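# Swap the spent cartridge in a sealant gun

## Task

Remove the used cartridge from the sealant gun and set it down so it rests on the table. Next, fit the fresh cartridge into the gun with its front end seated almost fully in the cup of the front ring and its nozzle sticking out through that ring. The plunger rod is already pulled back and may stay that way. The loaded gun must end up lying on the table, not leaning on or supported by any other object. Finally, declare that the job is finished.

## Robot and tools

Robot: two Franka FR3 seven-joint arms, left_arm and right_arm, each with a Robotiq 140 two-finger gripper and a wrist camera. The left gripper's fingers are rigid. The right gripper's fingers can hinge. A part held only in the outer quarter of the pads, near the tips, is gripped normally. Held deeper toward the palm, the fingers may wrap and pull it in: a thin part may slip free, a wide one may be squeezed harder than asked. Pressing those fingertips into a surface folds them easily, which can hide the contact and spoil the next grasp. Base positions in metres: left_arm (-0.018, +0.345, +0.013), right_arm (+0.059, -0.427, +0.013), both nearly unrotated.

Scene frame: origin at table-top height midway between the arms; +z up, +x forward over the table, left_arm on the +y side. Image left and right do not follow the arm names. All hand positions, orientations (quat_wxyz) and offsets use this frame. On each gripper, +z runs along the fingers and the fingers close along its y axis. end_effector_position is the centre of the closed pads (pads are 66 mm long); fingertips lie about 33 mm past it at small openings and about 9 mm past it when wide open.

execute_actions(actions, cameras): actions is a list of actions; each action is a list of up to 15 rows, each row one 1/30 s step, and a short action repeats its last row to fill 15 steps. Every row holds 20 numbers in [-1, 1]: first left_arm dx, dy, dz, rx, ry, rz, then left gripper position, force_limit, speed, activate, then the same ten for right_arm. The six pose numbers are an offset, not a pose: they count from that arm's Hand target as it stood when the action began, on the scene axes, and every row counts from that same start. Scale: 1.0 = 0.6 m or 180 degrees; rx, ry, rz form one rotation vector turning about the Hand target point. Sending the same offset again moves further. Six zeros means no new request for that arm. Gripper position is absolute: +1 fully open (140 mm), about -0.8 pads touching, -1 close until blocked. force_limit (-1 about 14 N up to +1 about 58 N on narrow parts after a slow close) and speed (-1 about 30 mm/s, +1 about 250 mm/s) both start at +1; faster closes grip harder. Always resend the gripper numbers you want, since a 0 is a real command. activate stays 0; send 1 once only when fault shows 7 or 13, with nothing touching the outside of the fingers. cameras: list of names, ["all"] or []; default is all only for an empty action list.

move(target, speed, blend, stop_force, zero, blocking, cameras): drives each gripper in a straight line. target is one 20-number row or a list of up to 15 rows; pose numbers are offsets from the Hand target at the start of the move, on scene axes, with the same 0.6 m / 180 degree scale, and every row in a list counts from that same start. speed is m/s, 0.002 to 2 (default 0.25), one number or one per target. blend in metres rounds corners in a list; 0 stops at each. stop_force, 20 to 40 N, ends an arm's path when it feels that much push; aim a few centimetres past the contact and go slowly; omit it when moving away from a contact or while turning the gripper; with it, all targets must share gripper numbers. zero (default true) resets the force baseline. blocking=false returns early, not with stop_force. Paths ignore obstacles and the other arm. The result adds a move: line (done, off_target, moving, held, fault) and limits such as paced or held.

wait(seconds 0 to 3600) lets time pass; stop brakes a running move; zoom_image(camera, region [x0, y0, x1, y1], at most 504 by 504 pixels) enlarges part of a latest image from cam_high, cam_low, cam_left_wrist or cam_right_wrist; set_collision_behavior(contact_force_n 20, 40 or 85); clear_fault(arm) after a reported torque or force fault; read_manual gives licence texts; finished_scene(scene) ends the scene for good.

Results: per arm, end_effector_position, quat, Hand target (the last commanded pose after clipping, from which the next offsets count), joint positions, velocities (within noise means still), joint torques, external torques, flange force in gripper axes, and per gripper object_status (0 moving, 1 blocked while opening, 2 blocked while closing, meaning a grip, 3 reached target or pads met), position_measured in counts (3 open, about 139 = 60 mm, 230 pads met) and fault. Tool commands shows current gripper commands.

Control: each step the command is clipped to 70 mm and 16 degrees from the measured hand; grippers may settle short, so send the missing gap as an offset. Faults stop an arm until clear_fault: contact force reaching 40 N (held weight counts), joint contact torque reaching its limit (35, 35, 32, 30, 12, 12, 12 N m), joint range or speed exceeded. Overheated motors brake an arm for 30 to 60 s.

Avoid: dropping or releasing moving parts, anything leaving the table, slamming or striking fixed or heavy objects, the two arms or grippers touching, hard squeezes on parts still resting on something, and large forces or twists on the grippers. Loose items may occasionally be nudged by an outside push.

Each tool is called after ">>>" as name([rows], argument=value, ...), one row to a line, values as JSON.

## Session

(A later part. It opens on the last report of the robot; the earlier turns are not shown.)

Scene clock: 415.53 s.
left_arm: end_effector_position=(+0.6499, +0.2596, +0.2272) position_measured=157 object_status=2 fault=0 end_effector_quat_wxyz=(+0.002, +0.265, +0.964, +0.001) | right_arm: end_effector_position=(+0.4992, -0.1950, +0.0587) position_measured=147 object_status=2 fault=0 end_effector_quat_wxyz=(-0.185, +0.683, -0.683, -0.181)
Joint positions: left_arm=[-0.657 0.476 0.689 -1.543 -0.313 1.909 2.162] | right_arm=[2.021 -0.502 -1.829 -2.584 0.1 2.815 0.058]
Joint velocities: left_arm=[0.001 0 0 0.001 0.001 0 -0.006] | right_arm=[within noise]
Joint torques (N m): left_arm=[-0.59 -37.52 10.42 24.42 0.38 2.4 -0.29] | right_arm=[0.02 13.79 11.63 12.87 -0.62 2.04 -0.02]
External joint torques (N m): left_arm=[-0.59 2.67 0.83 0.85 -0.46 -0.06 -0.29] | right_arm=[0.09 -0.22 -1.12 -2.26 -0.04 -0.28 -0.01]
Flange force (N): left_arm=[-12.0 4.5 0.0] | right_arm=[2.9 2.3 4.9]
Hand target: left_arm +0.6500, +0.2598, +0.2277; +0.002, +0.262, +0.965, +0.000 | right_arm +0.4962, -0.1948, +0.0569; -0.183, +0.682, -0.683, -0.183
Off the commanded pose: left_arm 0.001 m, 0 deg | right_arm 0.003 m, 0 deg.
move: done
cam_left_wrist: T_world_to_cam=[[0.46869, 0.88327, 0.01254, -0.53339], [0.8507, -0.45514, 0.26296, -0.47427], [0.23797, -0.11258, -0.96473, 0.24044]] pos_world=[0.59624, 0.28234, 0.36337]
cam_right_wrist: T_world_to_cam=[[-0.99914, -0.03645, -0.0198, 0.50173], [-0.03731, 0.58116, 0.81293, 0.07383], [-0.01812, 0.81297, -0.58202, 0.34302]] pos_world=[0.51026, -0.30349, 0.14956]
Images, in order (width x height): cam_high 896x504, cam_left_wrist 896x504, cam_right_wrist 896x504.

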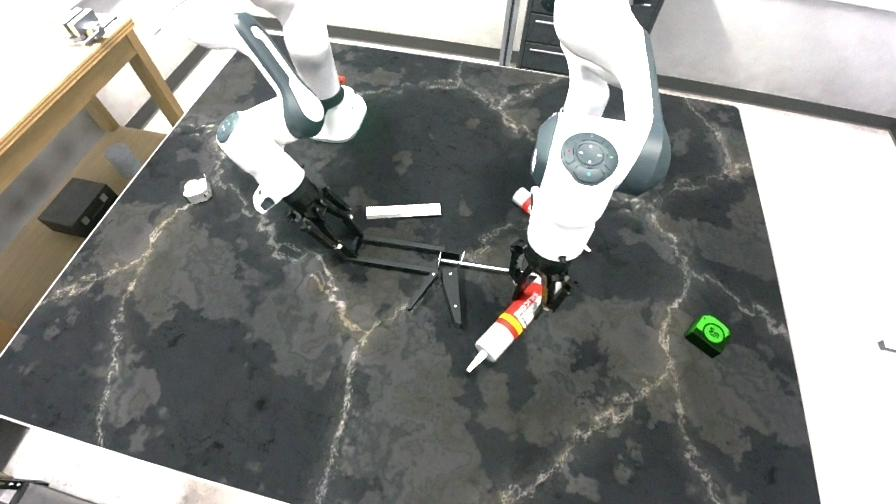

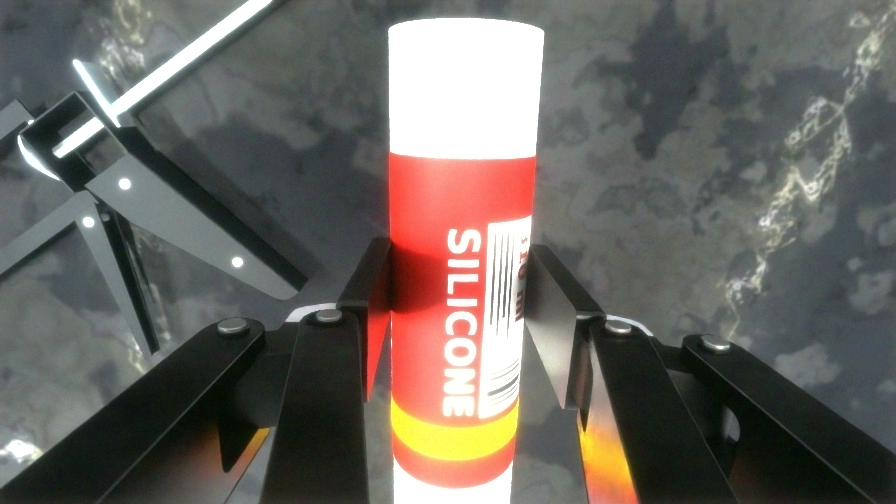

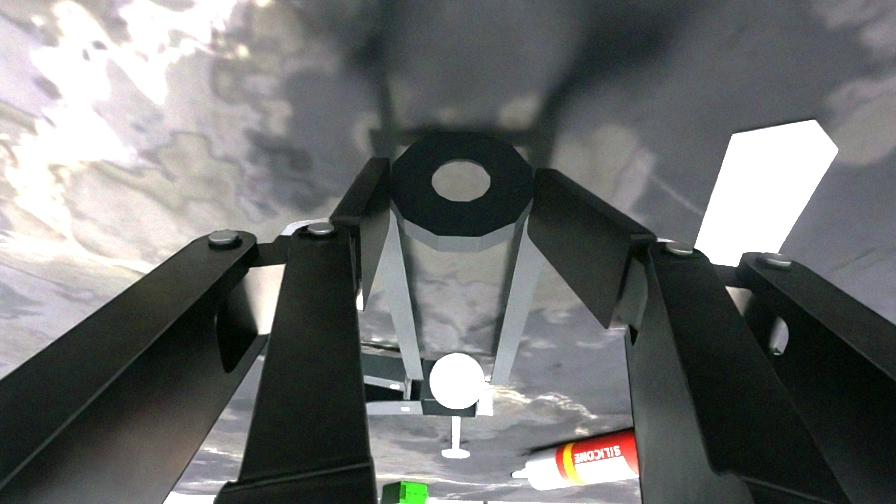

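>>> move([
  [0,0,-0.26,0,0,0,-1,-0.3,-1,0,0,0,0,0,0,0,-1,-0.1,-1,0],
  [0,0,-0.28,0,0,0,-1,-0.3,-1,0,0,0,0,0,0,0,-1,-0.1,-1,0],
], speed=[0.12,0.02], cameras=["cam_low","cam_high"])

>>> zoom_image(camera="cam_low", region=[340, 150, 640, 350])

Scene clock: 424.73 s.
left_arm: end_effector_position=(+0.6505, +0.2592, +0.0627) position_measured=157 object_status=2 fault=0 end_effector_quat_wxyz=(+0.002, +0.261, +0.965, +0.000) | right_arm: end_effector_position=(+0.4992, -0.1950, +0.0587) position_measured=147 object_status=2 fault=0 end_effector_quat_wxyz=(-0.185, +0.683, -0.683, -0.181)
Joint positions: left_arm=[-0.607 0.66 0.592 -1.697 -0.445 2.223 2.234] | right_arm=[2.021 -0.502 -1.829 -2.584 0.1 2.815 0.058]
Joint velocities: left_arm=[0.001 0.001 0.001 0 -0.001 0.005 0.002] | right_arm=[within noise]
Joint torques (N m): left_arm=[0.07 -39.42 11.21 20.37 0.22 2.7 0.15] | right_arm=[0.07 13.81 11.72 12.92 -0.63 2.06 -0.02]
External joint torques (N m): left_arm=[0.24 4.65 -0.41 -0.75 -0.49 0.24 0.15] | right_arm=[0.04 -0.13 -1.08 -2.08 -0.04 -0.25 -0.01]
Flange force (N): left_arm=[-8.6 4.5 8.7] | right_arm=[2.7 2.2 4.5]
Hand target: left_arm +0.6500, +0.2598, +0.0597; +0.002, +0.262, +0.965, +0.000 | right_arm +0.4962, -0.1948, +0.0569; -0.183, +0.682, -0.683, -0.183
Off the commanded pose: left_arm 0.003 m, 0 deg | right_arm 0.003 m, 0 deg.
move: done
Images, in order (width x height): cam_high 896x504, cam_low 896x504.

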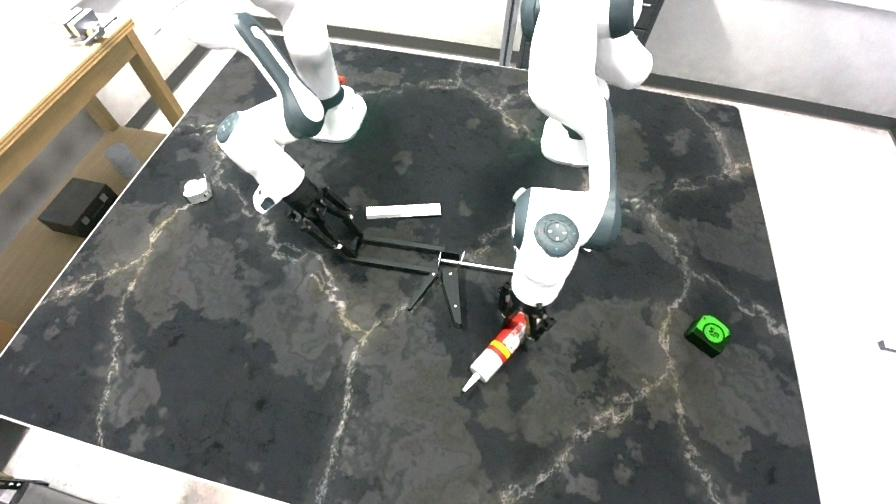

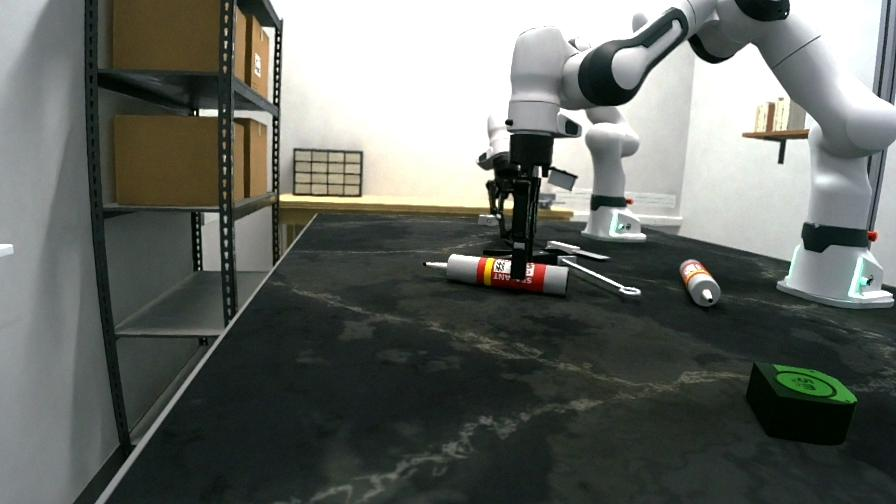

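Scaled by 1.680 from the camera's image (finer frame: 1280x720).

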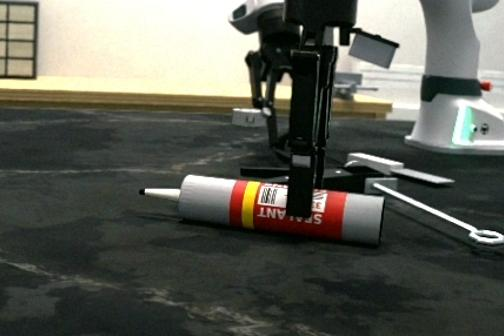

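>>> move([
  [0,0,0.0045,0,0,0,-1,-0.3,-1,0,0,0,0,0,0,0,-1,-0.1,-1,0],
  [0,0,0.0045,0,0,0,0.05,-0.3,-1,0,0,0,0,0,0,0,-1,-0.1,-1,0],
], speed=0.02)

>>> move(target=[0,0,0.25,0,0,0,0.05,-0.3,-1,0,0,0,0,0,0,0,-1,-0.1,-1,0], speed=0.1, cameras=["cam_low","cam_high"])

Scene clock: 430.47 s.
left_arm: end_effector_position=(+0.6507, +0.2592, +0.0627) position_measured=123 object_status=0 fault=0 end_effector_quat_wxyz=(+0.002, +0.261, +0.965, +0.000) | right_arm: end_effector_position=(+0.4992, -0.1950, +0.0587) position_measured=147 object_status=2 fault=0 end_effector_quat_wxyz=(-0.185, +0.683, -0.683, -0.181)
Joint positions: left_arm=[-0.607 0.66 0.592 -1.697 -0.445 2.224 2.234] | right_arm=[2.021 -0.502 -1.829 -2.584 0.1 2.815 0.058]
Joint torques (N m): left_arm=[-0.59 -41.68 12.02 20.82 0.93 2.47 0.03] | right_arm=[0.04 13.8 11.68 12.9 -0.65 2.06 0.01]
External joint torques (N m): left_arm=[-0.52 2.28 0.36 -0.24 0.23 0.01 0.03] | right_arm=[0.11 -0.16 -1.06 -2.17 -0.07 -0.26 0.02]
Flange force (N): left_arm=[-3.8 1.1 2.8] | right_arm=[2.6 2.3 4.7]
Hand target: left_arm +0.6500, +0.2598, +0.0624; +0.002, +0.262, +0.965, +0.000 | right_arm +0.4962, -0.1948, +0.0569; -0.183, +0.682, -0.683, -0.183
Off the commanded pose: left_arm 0.001 m, 0 deg | right_arm 0.003 m, 0 deg.
move: done

Scene clock: 432.70 s.
left_arm: end_effector_position=(+0.6508, +0.2600, +0.2125) position_measured=123 object_status=3 fault=0 end_effector_quat_wxyz=(+0.003, +0.263, +0.965, -0.001) | right_arm: end_effector_position=(+0.4992, -0.1950, +0.0587) position_measured=147 object_status=2 fault=0 end_effector_quat_wxyz=(-0.185, +0.683, -0.683, -0.181)
Joint positions: left_arm=[-0.653 0.485 0.682 -1.568 -0.324 1.944 2.166] | right_arm=[2.021 -0.502 -1.829 -2.584 0.1 2.815 0.058]
Joint velocities: left_arm=[0 -0.001 0 0.001 -0.001 -0.003 -0.005] | right_arm=[within noise]
Joint torques (N m): left_arm=[-1.06 -37.75 10.18 23.91 1.45 2.3 -0.32] | right_arm=[0.08 13.78 11.66 12.96 -0.63 2.03 -0.01]
External joint torques (N m): left_arm=[-0.92 2.6 0.55 0.44 0.64 -0.17 -0.32] | right_arm=[0.17 -0.19 -1.08 -2.17 -0.05 -0.29 0]
Flange force (N): left_arm=[-8.0 1.9 0.2] | right_arm=[2.7 1.9 5.1]
Hand target: left_arm +0.6500, +0.2598, +0.2124; +0.002, +0.262, +0.965, +0.000 | right_arm +0.4962, -0.1948, +0.0569; -0.183, +0.682, -0.683, -0.183
Off the commanded pose: left_arm 0.001 m, 0 deg | right_arm 0.003 m, 0 deg.
move: done
Images, in order (width x height): cam_high 896x504, cam_low 896x504.

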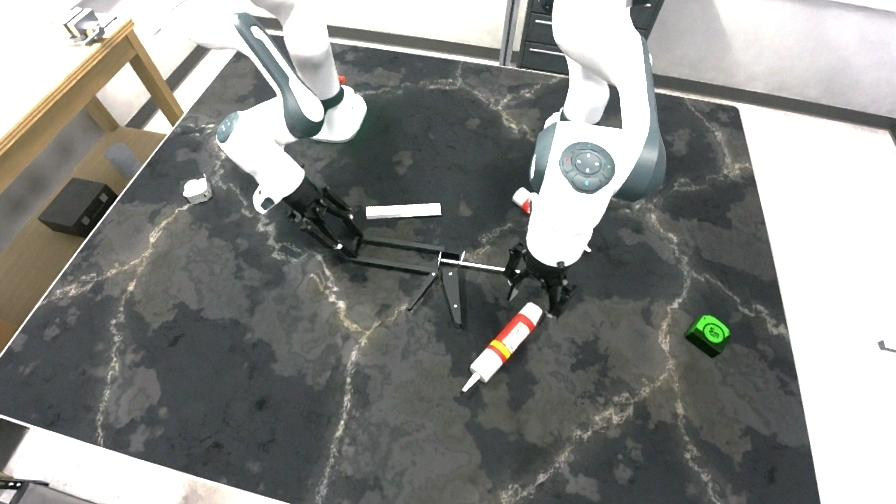

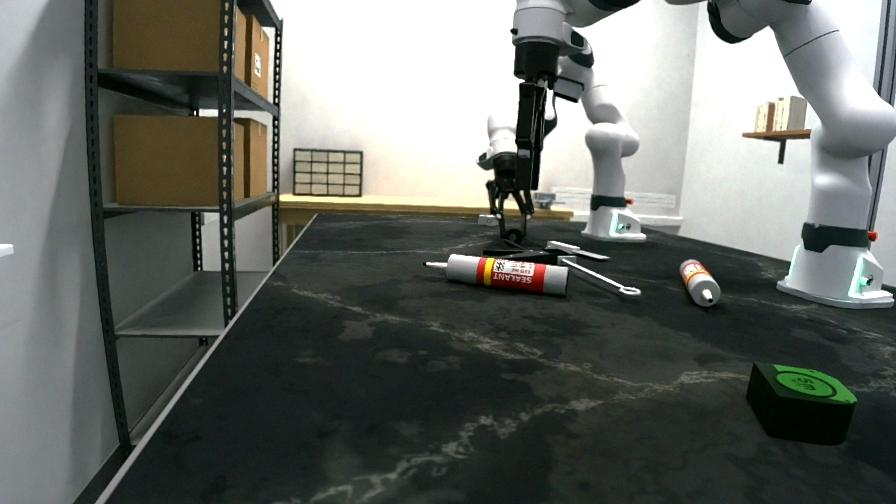

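>>> move(target=[-0.602,0.062,0,0,0,0.4889,0.1,-0.1,-1,0,0,0,0,0,0,0,-1,-0.1,-1,0], speed=0.2, cameras=["cam_left_wrist","cam_high"])

Scene clock: 457.90 s.
left_arm: end_effector_position=(+0.2902, +0.2968, +0.2131) position_measured=117 object_status=3 fault=0 end_effector_quat_wxyz=(+0.003, -0.479, +0.878, +0.000) | right_arm: end_effector_position=(+0.4992, -0.1950, +0.0587) position_measured=147 object_status=2 fault=0 end_effector_quat_wxyz=(-0.185, +0.683, -0.683, -0.181)
Joint positions: left_arm=[-0.379 -0.776 0.235 -2.795 0.188 2.029 0.252] | right_arm=[2.021 -0.502 -1.829 -2.584 0.1 2.815 0.058]
Joint velocities: left_arm=[0 -0.001 0 0.001 0 0 -0.006] | right_arm=[within noise]
Joint torques (N m): left_arm=[-0.01 -4.73 -4.47 23.66 0.25 2.37 -0.27] | right_arm=[0.02 13.69 11.65 12.88 -0.64 2.03 -0.02]
External joint torques (N m): left_arm=[0.02 0.5 -0.3 -0.55 -0.42 -0.2 -0.27] | right_arm=[-0.03 -0.29 -1.16 -2.12 -0.06 -0.27 -0.01]
Flange force (N): left_arm=[1.5 -0.9 0.7] | right_arm=[3.0 2.1 4.6]
Hand target: left_arm +0.2888, +0.2970, +0.2124; +0.001, -0.482, +0.876, +0.001 | right_arm +0.4962, -0.1948, +0.0569; -0.183, +0.682, -0.683, -0.183
Off the commanded pose: left_arm 0.002 m, 0 deg | right_arm 0.003 m, 0 deg.
move: done
cam_left_wrist: T_world_to_cam=[[-0.8665, 0.49911, 0.008, 0.10494], [0.48316, 0.83458, 0.26463, -0.4241], [0.12541, 0.23317, -0.96432, 0.24666]] pos_world=[0.2649, 0.24406, 0.34925]
Images, in order (width x height): cam_high 896x504, cam_left_wrist 896x504.

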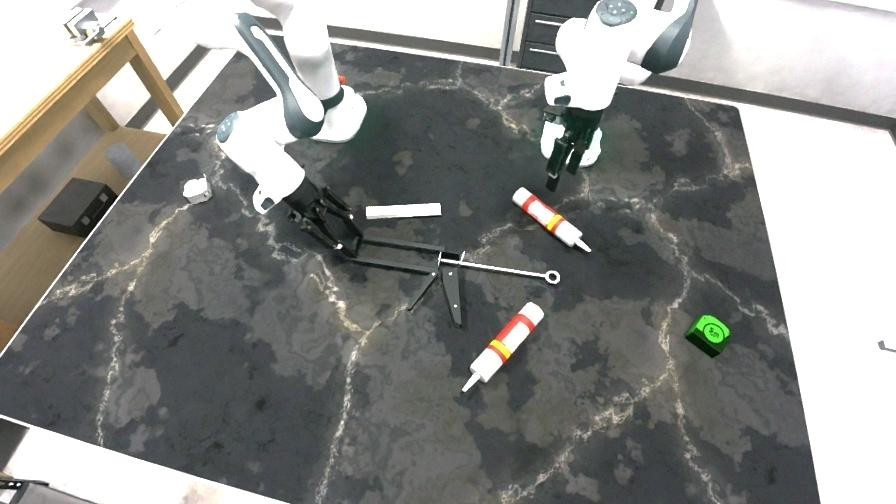

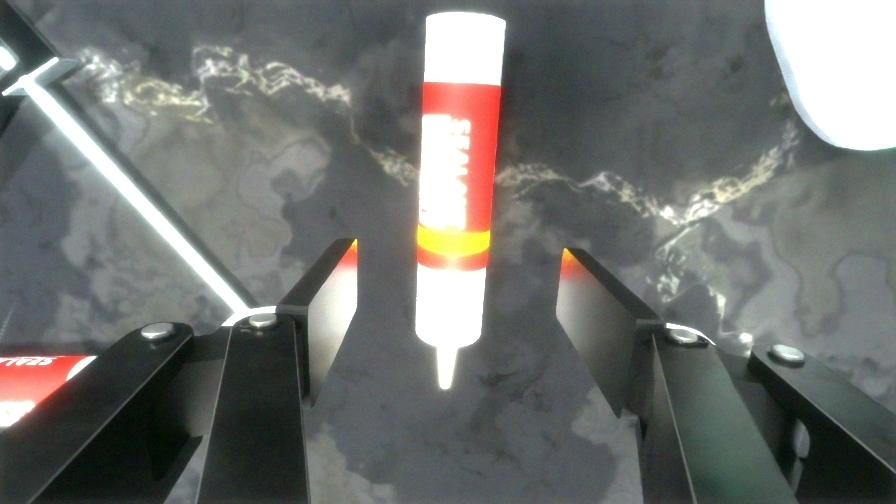

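>>> move([
  [0,0,-0.187,0,0,0,0.1,-0.1,-1,0,0,0,0,0,0,0,-1,-0.1,-1,0],
], speed=0.12, cameras=["cam_left_wrist"])

Scene clock: 474.40 s.
left_arm: end_effector_position=(+0.2876, +0.2968, +0.1002) position_measured=117 object_status=3 fault=0 end_effector_quat_wxyz=(+0.000, -0.481, +0.877, +0.002) | right_arm: end_effector_position=(+0.4992, -0.1950, +0.0587) position_measured=147 object_status=2 fault=0 end_effector_quat_wxyz=(-0.185, +0.683, -0.683, -0.181)
Joint positions: left_arm=[-0.369 -0.544 0.289 -2.967 0.232 2.426 0.245] | right_arm=[2.021 -0.502 -1.829 -2.584 0.1 2.815 0.058]
Joint velocities: left_arm=[0.002 -0.001 -0.001 0 -0.001 0.004 -0.001] | right_arm=[within noise]
Joint torques (N m): left_arm=[-0.35 -7.4 -3.07 20.83 0.7 2.75 -0.22] | right_arm=[-0.02 13.77 11.7 12.9 -0.63 2.04 0]
External joint torques (N m): left_arm=[-0.31 1.85 0.08 0.03 0.21 0.2 -0.22] | right_arm=[0.15 -0.17 -0.95 -2.2 -0.06 -0.28 0.01]
Flange force (N): left_arm=[-2.2 -7.7 6.9] | right_arm=[2.5 2.6 4.3]
Hand target: left_arm +0.2888, +0.2970, +0.1002; +0.001, -0.482, +0.876, +0.001 | right_arm +0.4962, -0.1948, +0.0569; -0.183, +0.682, -0.683, -0.183
Off the commanded pose: left_arm 0.001 m, 0 deg | right_arm 0.003 m, 0 deg.
move: done
cam_left_wrist: T_world_to_cam=[[-0.86801, 0.49635, 0.01379, 0.10422], [0.48219, 0.83596, 0.26202, -0.39283], [0.11853, 0.23408, -0.96496, 0.13978]] pos_world=[0.26332, 0.24394, 0.23637]

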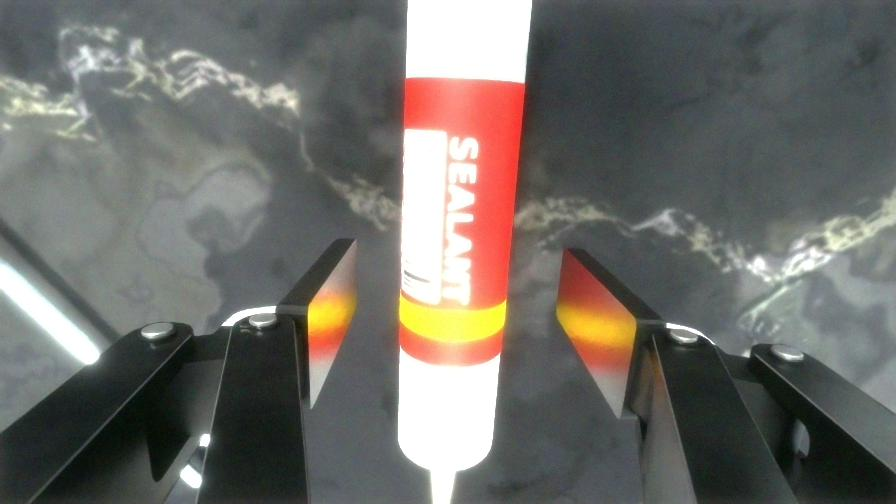

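>>> move([
  [0.002,-0.001,-0.05,0,0,0.005,0.1,-0.1,-1,0,0,0,0,0,0,0,-1,-0.1,-1,0],
  [0.002,-0.001,-0.067,0,0,0.005,0.1,-0.1,-1,0,0,0,0,0,0,0,-1,-0.1,-1,0],
], speed=[0.08,0.03], cameras=["cam_left_wrist"])

Scene clock: 482.47 s.
left_arm: end_effector_position=(+0.2901, +0.2969, +0.0606) position_measured=117 object_status=3 fault=0 end_effector_quat_wxyz=(+0.001, -0.488, +0.873, +0.002) | right_arm: end_effector_position=(+0.4992, -0.1950, +0.0587) position_measured=147 object_status=2 fault=0 end_effector_quat_wxyz=(-0.185, +0.683, -0.683, -0.181)
Joint positions: left_arm=[-0.369 -0.392 0.3 -2.991 0.231 2.603 0.235] | right_arm=[2.021 -0.502 -1.829 -2.584 0.1 2.815 0.058]
Joint velocities: left_arm=[0 0 0 -0.001 -0.001 0.004 0.001] | right_arm=[within noise]
Joint torques (N m): left_arm=[-0.64 -10 -2.23 18.17 -0.11 2.8 -0.19] | right_arm=[-0.01 13.76 11.67 12.88 -0.62 2.05 0.03]
External joint torques (N m): left_arm=[-0.66 1.95 0.08 -0.3 -0.48 0.25 -0.19] | right_arm=[0.04 -0.22 -1.09 -2.25 -0.04 -0.28 0.04]
Flange force (N): left_arm=[-0.6 -8.0 9.3] | right_arm=[2.8 2.5 4.5]
Hand target: left_arm +0.2900, +0.2964, +0.0600; +0.001, -0.489, +0.872, +0.001 | right_arm +0.4962, -0.1948, +0.0569; -0.183, +0.682, -0.683, -0.183
Off the commanded pose: left_arm 0.001 m, 0 deg | right_arm 0.003 m, 0 deg.
move: done
cam_left_wrist: T_world_to_cam=[[-0.87604, 0.48208, 0.01248, 0.11349], [0.46788, 0.8434, 0.26414, -0.38194], [0.11681, 0.23723, -0.9644, 0.10088]] pos_world=[0.26634, 0.24349, 0.19676]

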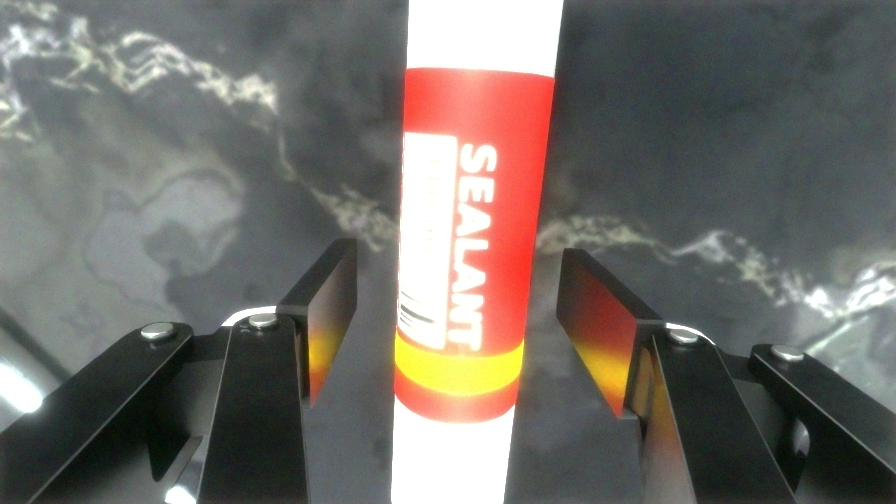

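>>> move([
  [0,0,0,0,0,-0.012,0.1,-0.1,-1,0,0,0,0,0,0,0,-1,-0.1,-1,0],
], speed=0.04, cameras=["cam_left_wrist"])

Scene clock: 487.03 s.
left_arm: end_effector_position=(+0.2900, +0.2966, +0.0604) position_measured=117 object_status=3 fault=0 end_effector_quat_wxyz=(+0.001, -0.476, +0.880, +0.001) | right_arm: end_effector_position=(+0.4992, -0.1950, +0.0587) position_measured=147 object_status=2 fault=0 end_effector_quat_wxyz=(-0.185, +0.683, -0.683, -0.181)
Joint positions: left_arm=[-0.377 -0.392 0.309 -2.991 0.235 2.603 0.261] | right_arm=[2.021 -0.502 -1.829 -2.584 0.1 2.815 0.058]
Joint velocities: left_arm=[0 0 0.003 0 0 0 0.007] | right_arm=[within noise]
Joint torques (N m): left_arm=[-1.12 -10.49 -1.96 18.18 0.98 2.7 0.12] | right_arm=[0.07 13.77 11.63 12.85 -0.64 2.03 -0.04]
External joint torques (N m): left_arm=[-1.07 1.44 0.46 -0.3 0.59 0.14 0.12] | right_arm=[0.03 -0.21 -1.2 -2.19 -0.05 -0.28 -0.02]
Flange force (N): left_arm=[-1.8 -5.0 7.2] | right_arm=[3.0 2.0 5.0]
Hand target: left_arm +0.2900, +0.2964, +0.0600; +0.001, -0.472, +0.881, +0.001 | right_arm +0.4962, -0.1948, +0.0569; -0.183, +0.682, -0.683, -0.183
Off the commanded pose: left_arm 0.000 m, 0 deg | right_arm 0.003 m, 0 deg.
move: done
cam_left_wrist: T_world_to_cam=[[-0.86266, 0.50564, 0.01192, 0.10275], [0.49062, 0.83083, 0.2627, -0.38439], [0.12293, 0.23247, -0.9648, 0.10034]] pos_world=[0.2649, 0.24408, 0.19657]

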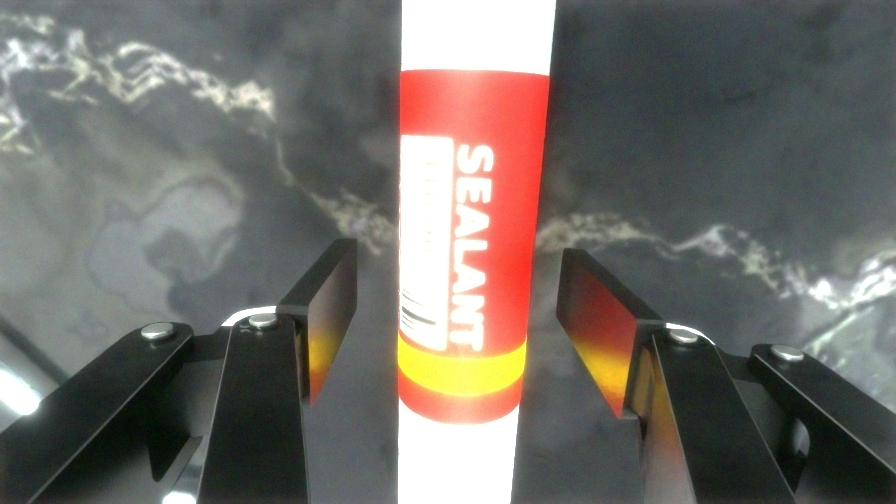

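>>> move([
  [-0.0014,0.0008,0,0,0,-0.006,0.1,-0.1,-1,0,0,0,0,0,0,0,-1,-0.1,-1,0],
  [-0.0014,0.0008,0,0,0,-0.006,-1,-0.1,-1,0,0,0,0,0,0,0,-1,-0.1,-1,0],
], speed=0.04)

>>> execute_actions([
  [[0,0,0,0,0,0,-1,-0.1,-1,0,0,0,0,0,0,0,-1,-0.1,-1,0]],
], cameras=["cam_left_wrist"])

Scene clock: 493.70 s.
left_arm: end_effector_position=(+0.2893, +0.2972, +0.0601) position_measured=159 object_status=0 fault=0 end_effector_quat_wxyz=(+0.001, -0.466, +0.885, +0.001) | right_arm: end_effector_position=(+0.4992, -0.1950, +0.0587) position_measured=147 object_status=2 fault=0 end_effector_quat_wxyz=(-0.185, +0.683, -0.683, -0.181)
Joint positions: left_arm=[-0.378 -0.394 0.313 -2.993 0.239 2.604 0.28] | right_arm=[2.021 -0.502 -1.829 -2.584 0.1 2.815 0.058]
Joint torques (N m): left_arm=[-0.63 -11.04 -2.4 18.04 0.74 2.82 0.14] | right_arm=[-0.02 13.81 11.66 12.89 -0.63 2.04 -0.01]
External joint torques (N m): left_arm=[-0.59 0.79 0.05 -0.46 0.36 0.26 0.14] | right_arm=[-0.01 -0.18 -1.13 -2.18 -0.04 -0.27 0]
Flange force (N): left_arm=[-0.5 -2.1 4.8] | right_arm=[2.9 2.4 4.4]
Hand target: left_arm +0.2891, +0.2968, +0.0600; +0.001, -0.464, +0.886, +0.001 | right_arm +0.4962, -0.1948, +0.0569; -0.183, +0.682, -0.683, -0.183
Off the commanded pose: left_arm 0.000 m, 0 deg | right_arm 0.003 m, 0 deg.
move: done

Scene clock: 494.40 s.
left_arm: end_effector_position=(+0.2893, +0.2972, +0.0601) position_measured=159 object_status=2 fault=0 end_effector_quat_wxyz=(+0.001, -0.466, +0.885, +0.001) | right_arm: end_effector_position=(+0.4992, -0.1950, +0.0587) position_measured=147 object_status=2 fault=0 end_effector_quat_wxyz=(-0.185, +0.683, -0.683, -0.181)
Joint positions: left_arm=[-0.378 -0.394 0.313 -2.993 0.239 2.604 0.28] | right_arm=[2.021 -0.502 -1.829 -2.584 0.1 2.815 0.058]
Joint torques (N m): left_arm=[-0.66 -11.06 -2.41 18.04 0.74 2.83 0.14] | right_arm=[0.05 13.72 11.6 12.84 -0.65 2.03 0.01]
External joint torques (N m): left_arm=[-0.64 0.83 0.01 -0.44 0.36 0.27 0.14] | right_arm=[0.06 -0.24 -1.19 -2.24 -0.06 -0.28 0.02]
Flange force (N): left_arm=[-0.5 -2.4 5.0] | right_arm=[3.0 2.1 5.1]
Hand target: left_arm +0.2891, +0.2968, +0.0600; +0.001, -0.464, +0.886, +0.001 | right_arm +0.4962, -0.1948, +0.0569; -0.183, +0.682, -0.683, -0.183
Off the commanded pose: left_arm 0.000 m, 0 deg | right_arm 0.003 m, 0 deg.
cam_left_wrist: T_world_to_cam=[[-0.85174, 0.52382, 0.0121, 0.09328], [0.50816, 0.82021, 0.26273, -0.38635], [0.1277, 0.22992, -0.96479, 0.09949]] pos_world=[0.26307, 0.24515, 0.19637]

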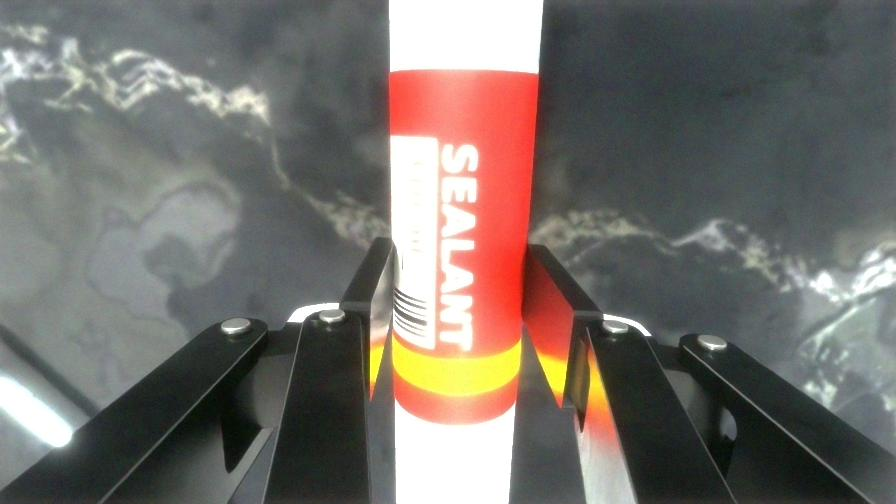

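>>> move([
  [0,0,0.12,0,0,0,-1,-0.1,-1,0,0,0,0,0,0,0,-1,-0.1,-1,0],
  [0,0,0.2667,0,0,-0.1,-1,-0.1,-1,0,0,0,0,0,0,0,-1,-0.1,-1,0],
  [0.3407,-0.4197,0.2667,0,0,-0.786,-1,-0.1,-1,0,0,0,0,0,0,0,-1,-0.1,-1,0],
], speed=[0.06,0.12,0.18], blend=[0.02,0.04,0], cameras=["cam_left_wrist","cam_right_wrist","cam_high","cam_low"])

Scene clock: 520.60 s.
left_arm: end_effector_position=(+0.4923, +0.0458, +0.2180) position_measured=159 object_status=2 fault=0 end_effector_quat_wxyz=(+0.000, +0.682, +0.732, +0.000) | right_arm: end_effector_position=(+0.4992, -0.1950, +0.0587) position_measured=147 object_status=2 fault=0 end_effector_quat_wxyz=(-0.185, +0.683, -0.683, -0.181)
Joint positions: left_arm=[-1.41 0.242 0.969 -1.919 -0.224 2.046 2.693] | right_arm=[2.021 -0.502 -1.829 -2.584 0.1 2.815 0.058]
Joint velocities: left_arm=[0 0.001 0 0.001 0.002 0 0.007] | right_arm=[within noise]
Joint torques (N m): left_arm=[-0.03 -24.1 6.86 25.81 0.61 2.56 0.06] | right_arm=[0.05 13.77 11.63 12.92 -0.63 2.05 -0.05]
External joint torques (N m): left_arm=[0.01 0.77 0.3 2.04 -0.21 0.07 0.06] | right_arm=[0.06 -0.21 -1.17 -2.19 -0.04 -0.27 -0.04]
Flange force (N): left_arm=[-6.5 10.2 -1.7] | right_arm=[3.0 2.0 5.0]
Hand target: left_arm +0.4935, +0.0450, +0.2201; +0.001, +0.683, +0.730, -0.001 | right_arm +0.4962, -0.1948, +0.0569; -0.183, +0.682, -0.683, -0.183
Off the commanded pose: left_arm 0.003 m, 0 deg | right_arm 0.003 m, 0 deg.
move: done
cam_left_wrist: T_world_to_cam=[[0.99278, 0.11954, 0.00979, -0.49305], [0.11292, -0.95912, 0.2595, -0.04806], [0.04041, -0.25652, -0.96569, 0.34915]] pos_world=[0.48081, 0.1024, 0.35447]
cam_right_wrist: T_world_to_cam=[[-0.99914, -0.03645, -0.0198, 0.50173], [-0.03731, 0.58116, 0.81293, 0.07383], [-0.01812, 0.81297, -0.58202, 0.34302]] pos_world=[0.51026, -0.30349, 0.14956]

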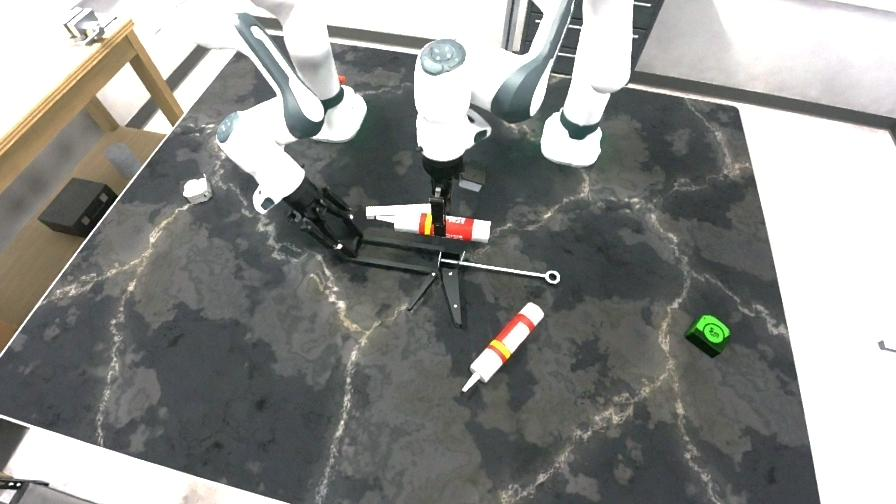

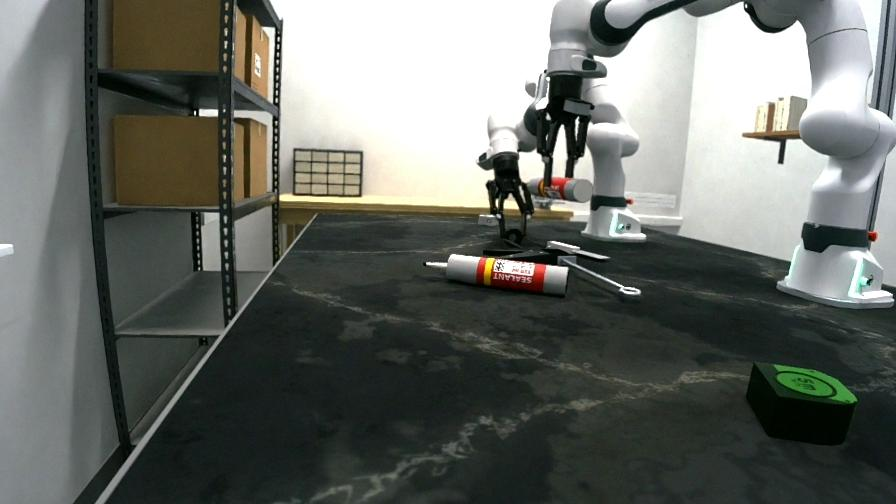

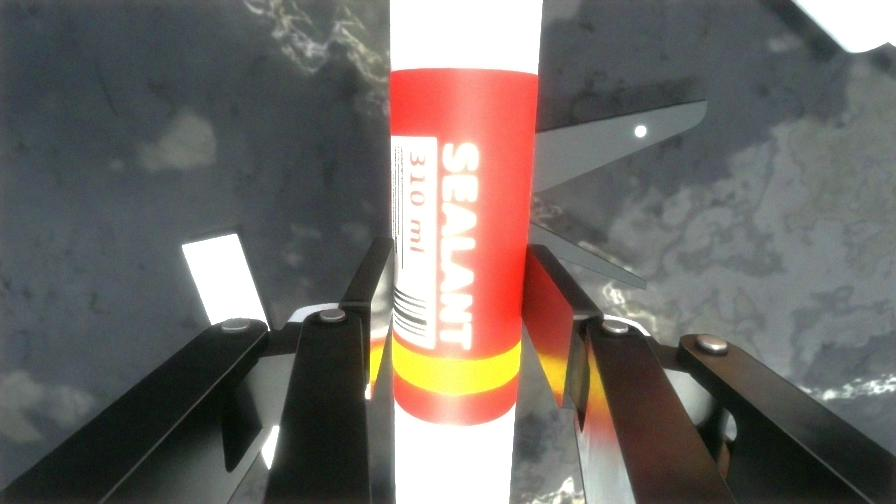

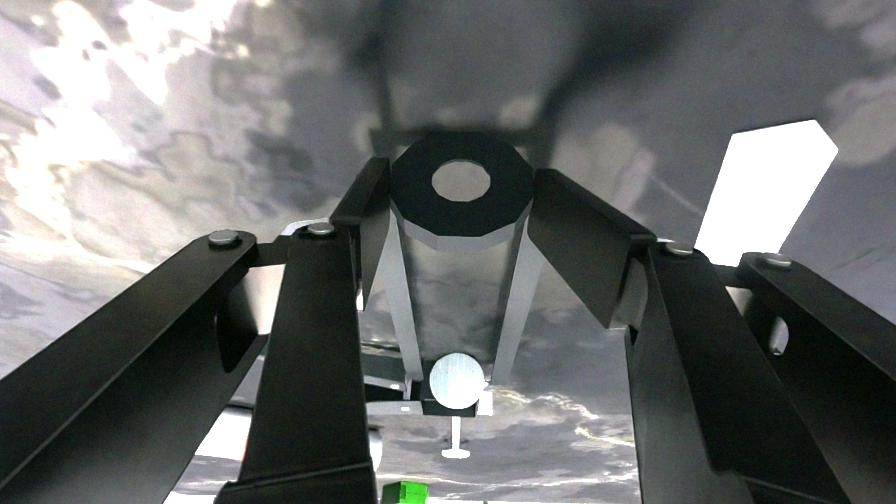

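>>> move([
  [0.001,0,0,0.0667,0,0,-1,-0.1,-1,0,0,0,0,0,0,0,-1,-0.1,-1,0],
  [0.001,-0.0417,-0.178,0.0667,0,0,-1,-0.1,-1,0,0,0,0,0,0,0,-1,-0.1,-1,0],
], speed=[0.15,0.1], blend=[0.02,0], cameras=["cam_right_wrist","cam_high"])

>>> zoom_image(camera="cam_right_wrist", region=[320, 100, 600, 300])

Scene clock: 532.47 s.
left_arm: end_effector_position=(+0.4914, +0.0215, +0.1114) position_measured=159 object_status=2 fault=0 end_effector_quat_wxyz=(-0.074, +0.678, +0.727, +0.076) | right_arm: end_effector_position=(+0.4992, -0.1950, +0.0587) position_measured=147 object_status=2 fault=0 end_effector_quat_wxyz=(-0.185, +0.683, -0.683, -0.181)
Joint positions: left_arm=[-1.367 0.582 0.864 -1.81 -0.294 2.065 2.64] | right_arm=[2.021 -0.502 -1.829 -2.584 0.1 2.815 0.058]
Joint velocities: left_arm=[-0.001 0 0 0.001 -0.002 0.004 0.001] | right_arm=[within noise]
Joint torques (N m): left_arm=[-0.04 -34.9 15.1 22.01 0.76 2.55 0.15] | right_arm=[0.01 13.73 11.66 12.9 -0.64 2.05 -0.01]
External joint torques (N m): left_arm=[-0.03 1.02 1.02 1.38 -0.2 0.38 0.14] | right_arm=[-0.05 -0.23 -1.19 -2.14 -0.05 -0.25 0]
Flange force (N): left_arm=[-4.3 5.8 -0.3] | right_arm=[3.0 2.2 4.6]
Hand target: left_arm +0.4941, +0.0200, +0.1133; -0.070, +0.680, +0.726, +0.076 | right_arm +0.4962, -0.1948, +0.0569; -0.183, +0.682, -0.683, -0.183
Off the commanded pose: left_arm 0.004 m, 0 deg | right_arm 0.003 m, 0 deg.
move: off_target (left_arm)
cam_right_wrist: T_world_to_cam=[[-0.99914, -0.03645, -0.0198, 0.50173], [-0.03731, 0.58116, 0.81293, 0.07383], [-0.01812, 0.81297, -0.58202, 0.34302]] pos_world=[0.51026, -0.30349, 0.14956]
Images, in order (width x height): cam_high 896x504, cam_right_wrist 896x504.

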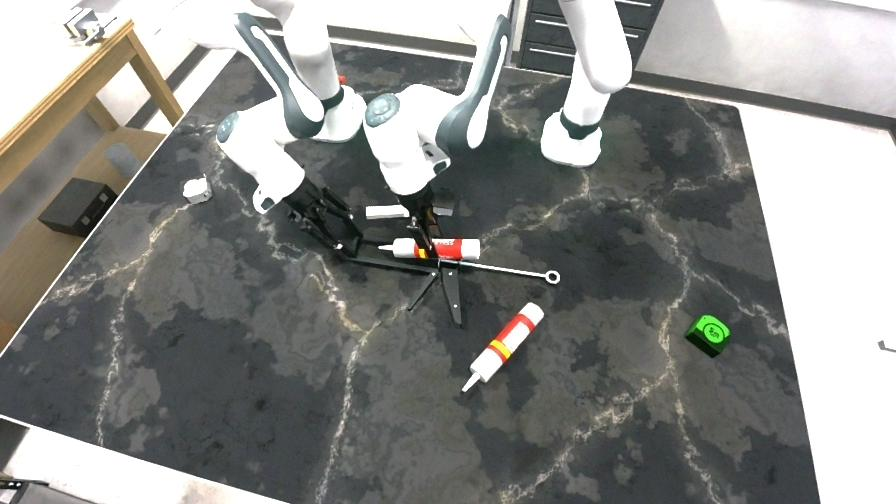

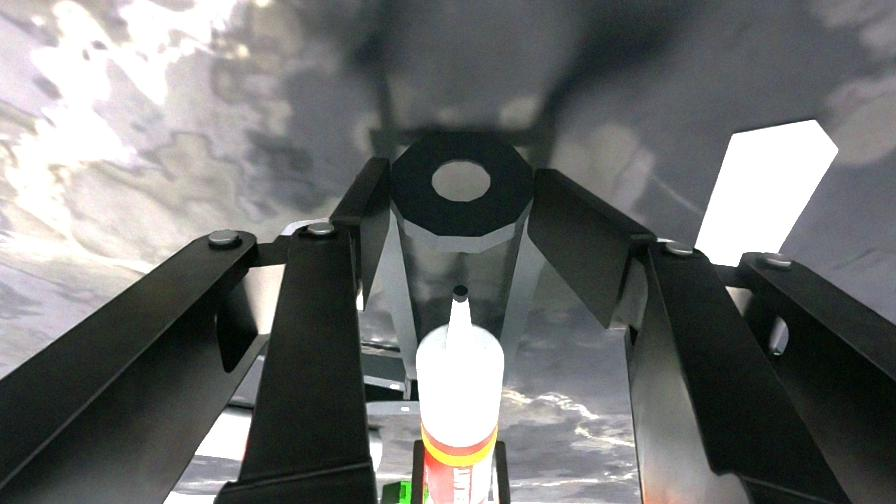

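Scaled by 1.800 from the camera's image (finer frame: 1280x720).

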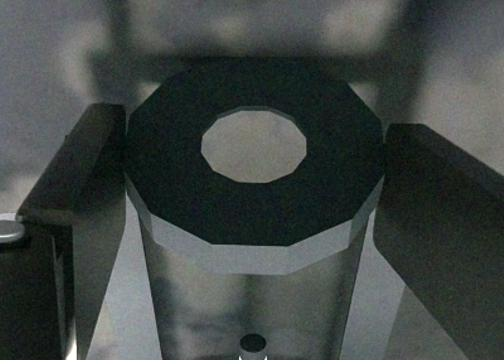

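>>> move(target=[0,-0.0163,-0.0035,0,0,0,-1,-0.1,-1,0,0,0,0,0,0,0,-1,-0.1,-1,0], speed=0.04, cameras=["cam_right_wrist"])

>>> zoom_image(camera="cam_right_wrist", region=[320, 100, 600, 300])

Scene clock: 544.67 s.
left_arm: end_effector_position=(+0.4928, +0.0104, +0.1094) position_measured=159 object_status=2 fault=0 end_effector_quat_wxyz=(-0.071, +0.682, +0.724, +0.076) | right_arm: end_effector_position=(+0.4992, -0.1950, +0.0587) position_measured=147 object_status=2 fault=0 end_effector_quat_wxyz=(-0.185, +0.683, -0.683, -0.181)
Joint positions: left_arm=[-1.363 0.601 0.852 -1.785 -0.304 2.062 2.639] | right_arm=[2.021 -0.502 -1.829 -2.584 0.1 2.815 0.058]
Joint velocities: left_arm=[0 0.001 0 0.002 -0.003 -0.004 -0.001] | right_arm=[within noise]
Joint torques (N m): left_arm=[-0.06 -35.98 15.84 22.01 0.73 2.18 -0.26] | right_arm=[0.05 13.78 11.73 12.93 -0.63 2.05 0]
External joint torques (N m): left_arm=[-0.08 0.97 1.45 1.35 -0.23 -0.02 -0.27] | right_arm=[0.2 -0.17 -0.93 -2.15 -0.06 -0.27 0.02]
Flange force (N): left_arm=[-4.5 5.1 -1.7] | right_arm=[2.4 2.3 4.6]
Hand target: left_arm +0.4941, +0.0102, +0.1112; -0.070, +0.680, +0.726, +0.076 | right_arm +0.4962, -0.1948, +0.0569; -0.183, +0.682, -0.683, -0.183
Off the commanded pose: left_arm 0.002 m, 0 deg | right_arm 0.003 m, 0 deg.
move: done
cam_right_wrist: T_world_to_cam=[[-0.99914, -0.03645, -0.0198, 0.50173], [-0.03731, 0.58116, 0.81293, 0.07383], [-0.01812, 0.81297, -0.58202, 0.34302]] pos_world=[0.51026, -0.30349, 0.14956]

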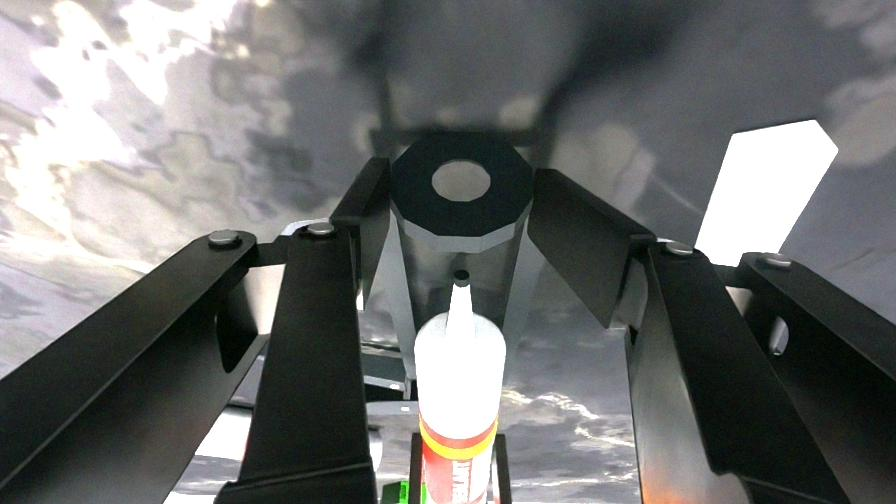

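Scaled by 1.800 from the camera's image (finer frame: 1280x720).

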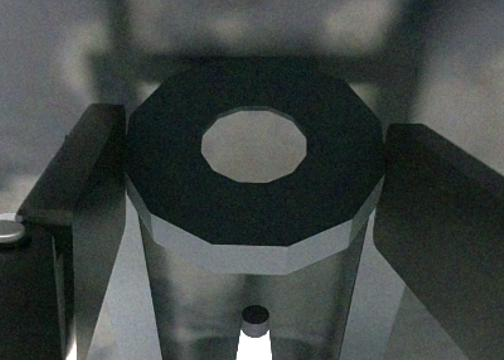

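>>> move(target=[0,-0.0408,-0.0137,0,0,0,-1,-0.1,-1,0,0,0,0,0,0,0,-1,-0.1,-1,0], speed=0.04, cameras=["cam_right_wrist","cam_left_wrist"])

>>> zoom_image(camera="cam_right_wrist", region=[320, 100, 600, 300])

Scene clock: 556.07 s.
left_arm: end_effector_position=(+0.4927, -0.0143, +0.1010) position_measured=159 object_status=2 fault=0 end_effector_quat_wxyz=(-0.071, +0.682, +0.723, +0.076) | right_arm: end_effector_position=(+0.4992, -0.1950, +0.0587) position_measured=147 object_status=2 fault=0 end_effector_quat_wxyz=(-0.185, +0.683, -0.683, -0.181)
Joint positions: left_arm=[-1.352 0.656 0.827 -1.717 -0.334 2.04 2.622] | right_arm=[2.021 -0.502 -1.829 -2.584 0.1 2.815 0.058]
Joint velocities: left_arm=[0 0.001 0.001 0.003 -0.003 -0.005 -0.006] | right_arm=[within noise]
Joint torques (N m): left_arm=[-0.08 -37.37 16.75 22.49 0.76 2.13 -0.29] | right_arm=[-0.01 13.78 11.67 12.95 -0.63 2.05 0.02]
External joint torques (N m): left_arm=[0.1 1.82 1.78 2.03 -0.23 -0.06 -0.3] | right_arm=[0.04 -0.2 -1.09 -2.12 -0.05 -0.27 0.03]
Flange force (N): left_arm=[-8.6 9.7 -1.9] | right_arm=[2.7 2.2 4.5]
Hand target: left_arm +0.4941, -0.0143, +0.1029; -0.070, +0.680, +0.726, +0.076 | right_arm +0.4962, -0.1948, +0.0569; -0.183, +0.682, -0.683, -0.183
Off the commanded pose: left_arm 0.002 m, 0 deg | right_arm 0.003 m, 0 deg.
move: done
cam_left_wrist: T_world_to_cam=[[0.9942, 0.10232, 0.0332, -0.48836], [0.10041, -0.99343, 0.05495, -0.04899], [0.0386, -0.0513, -0.99794, 0.22774]] pos_world=[0.48165, 0.01299, 0.24618]
cam_right_wrist: T_world_to_cam=[[-0.99914, -0.03645, -0.0198, 0.50173], [-0.03731, 0.58116, 0.81293, 0.07383], [-0.01812, 0.81297, -0.58202, 0.34302]] pos_world=[0.51026, -0.30349, 0.14956]
Images, in order (width x height): cam_left_wrist 896x504, cam_right_wrist 896x504.

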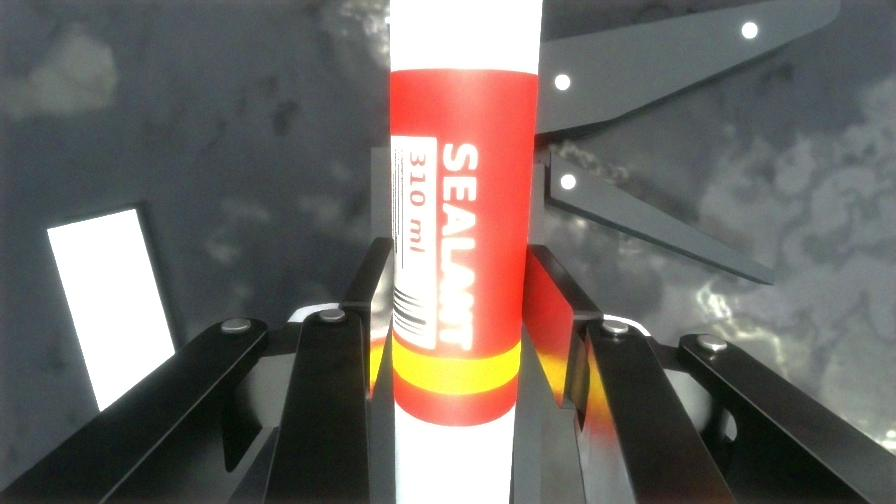

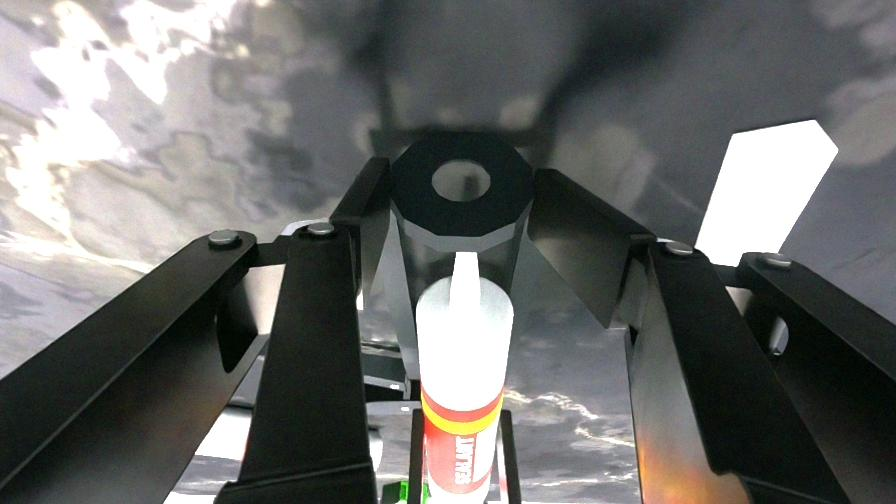

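Scaled by 1.800 from the camera's image (finer frame: 1280x720).

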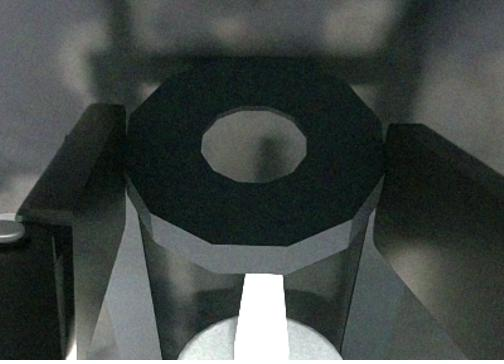

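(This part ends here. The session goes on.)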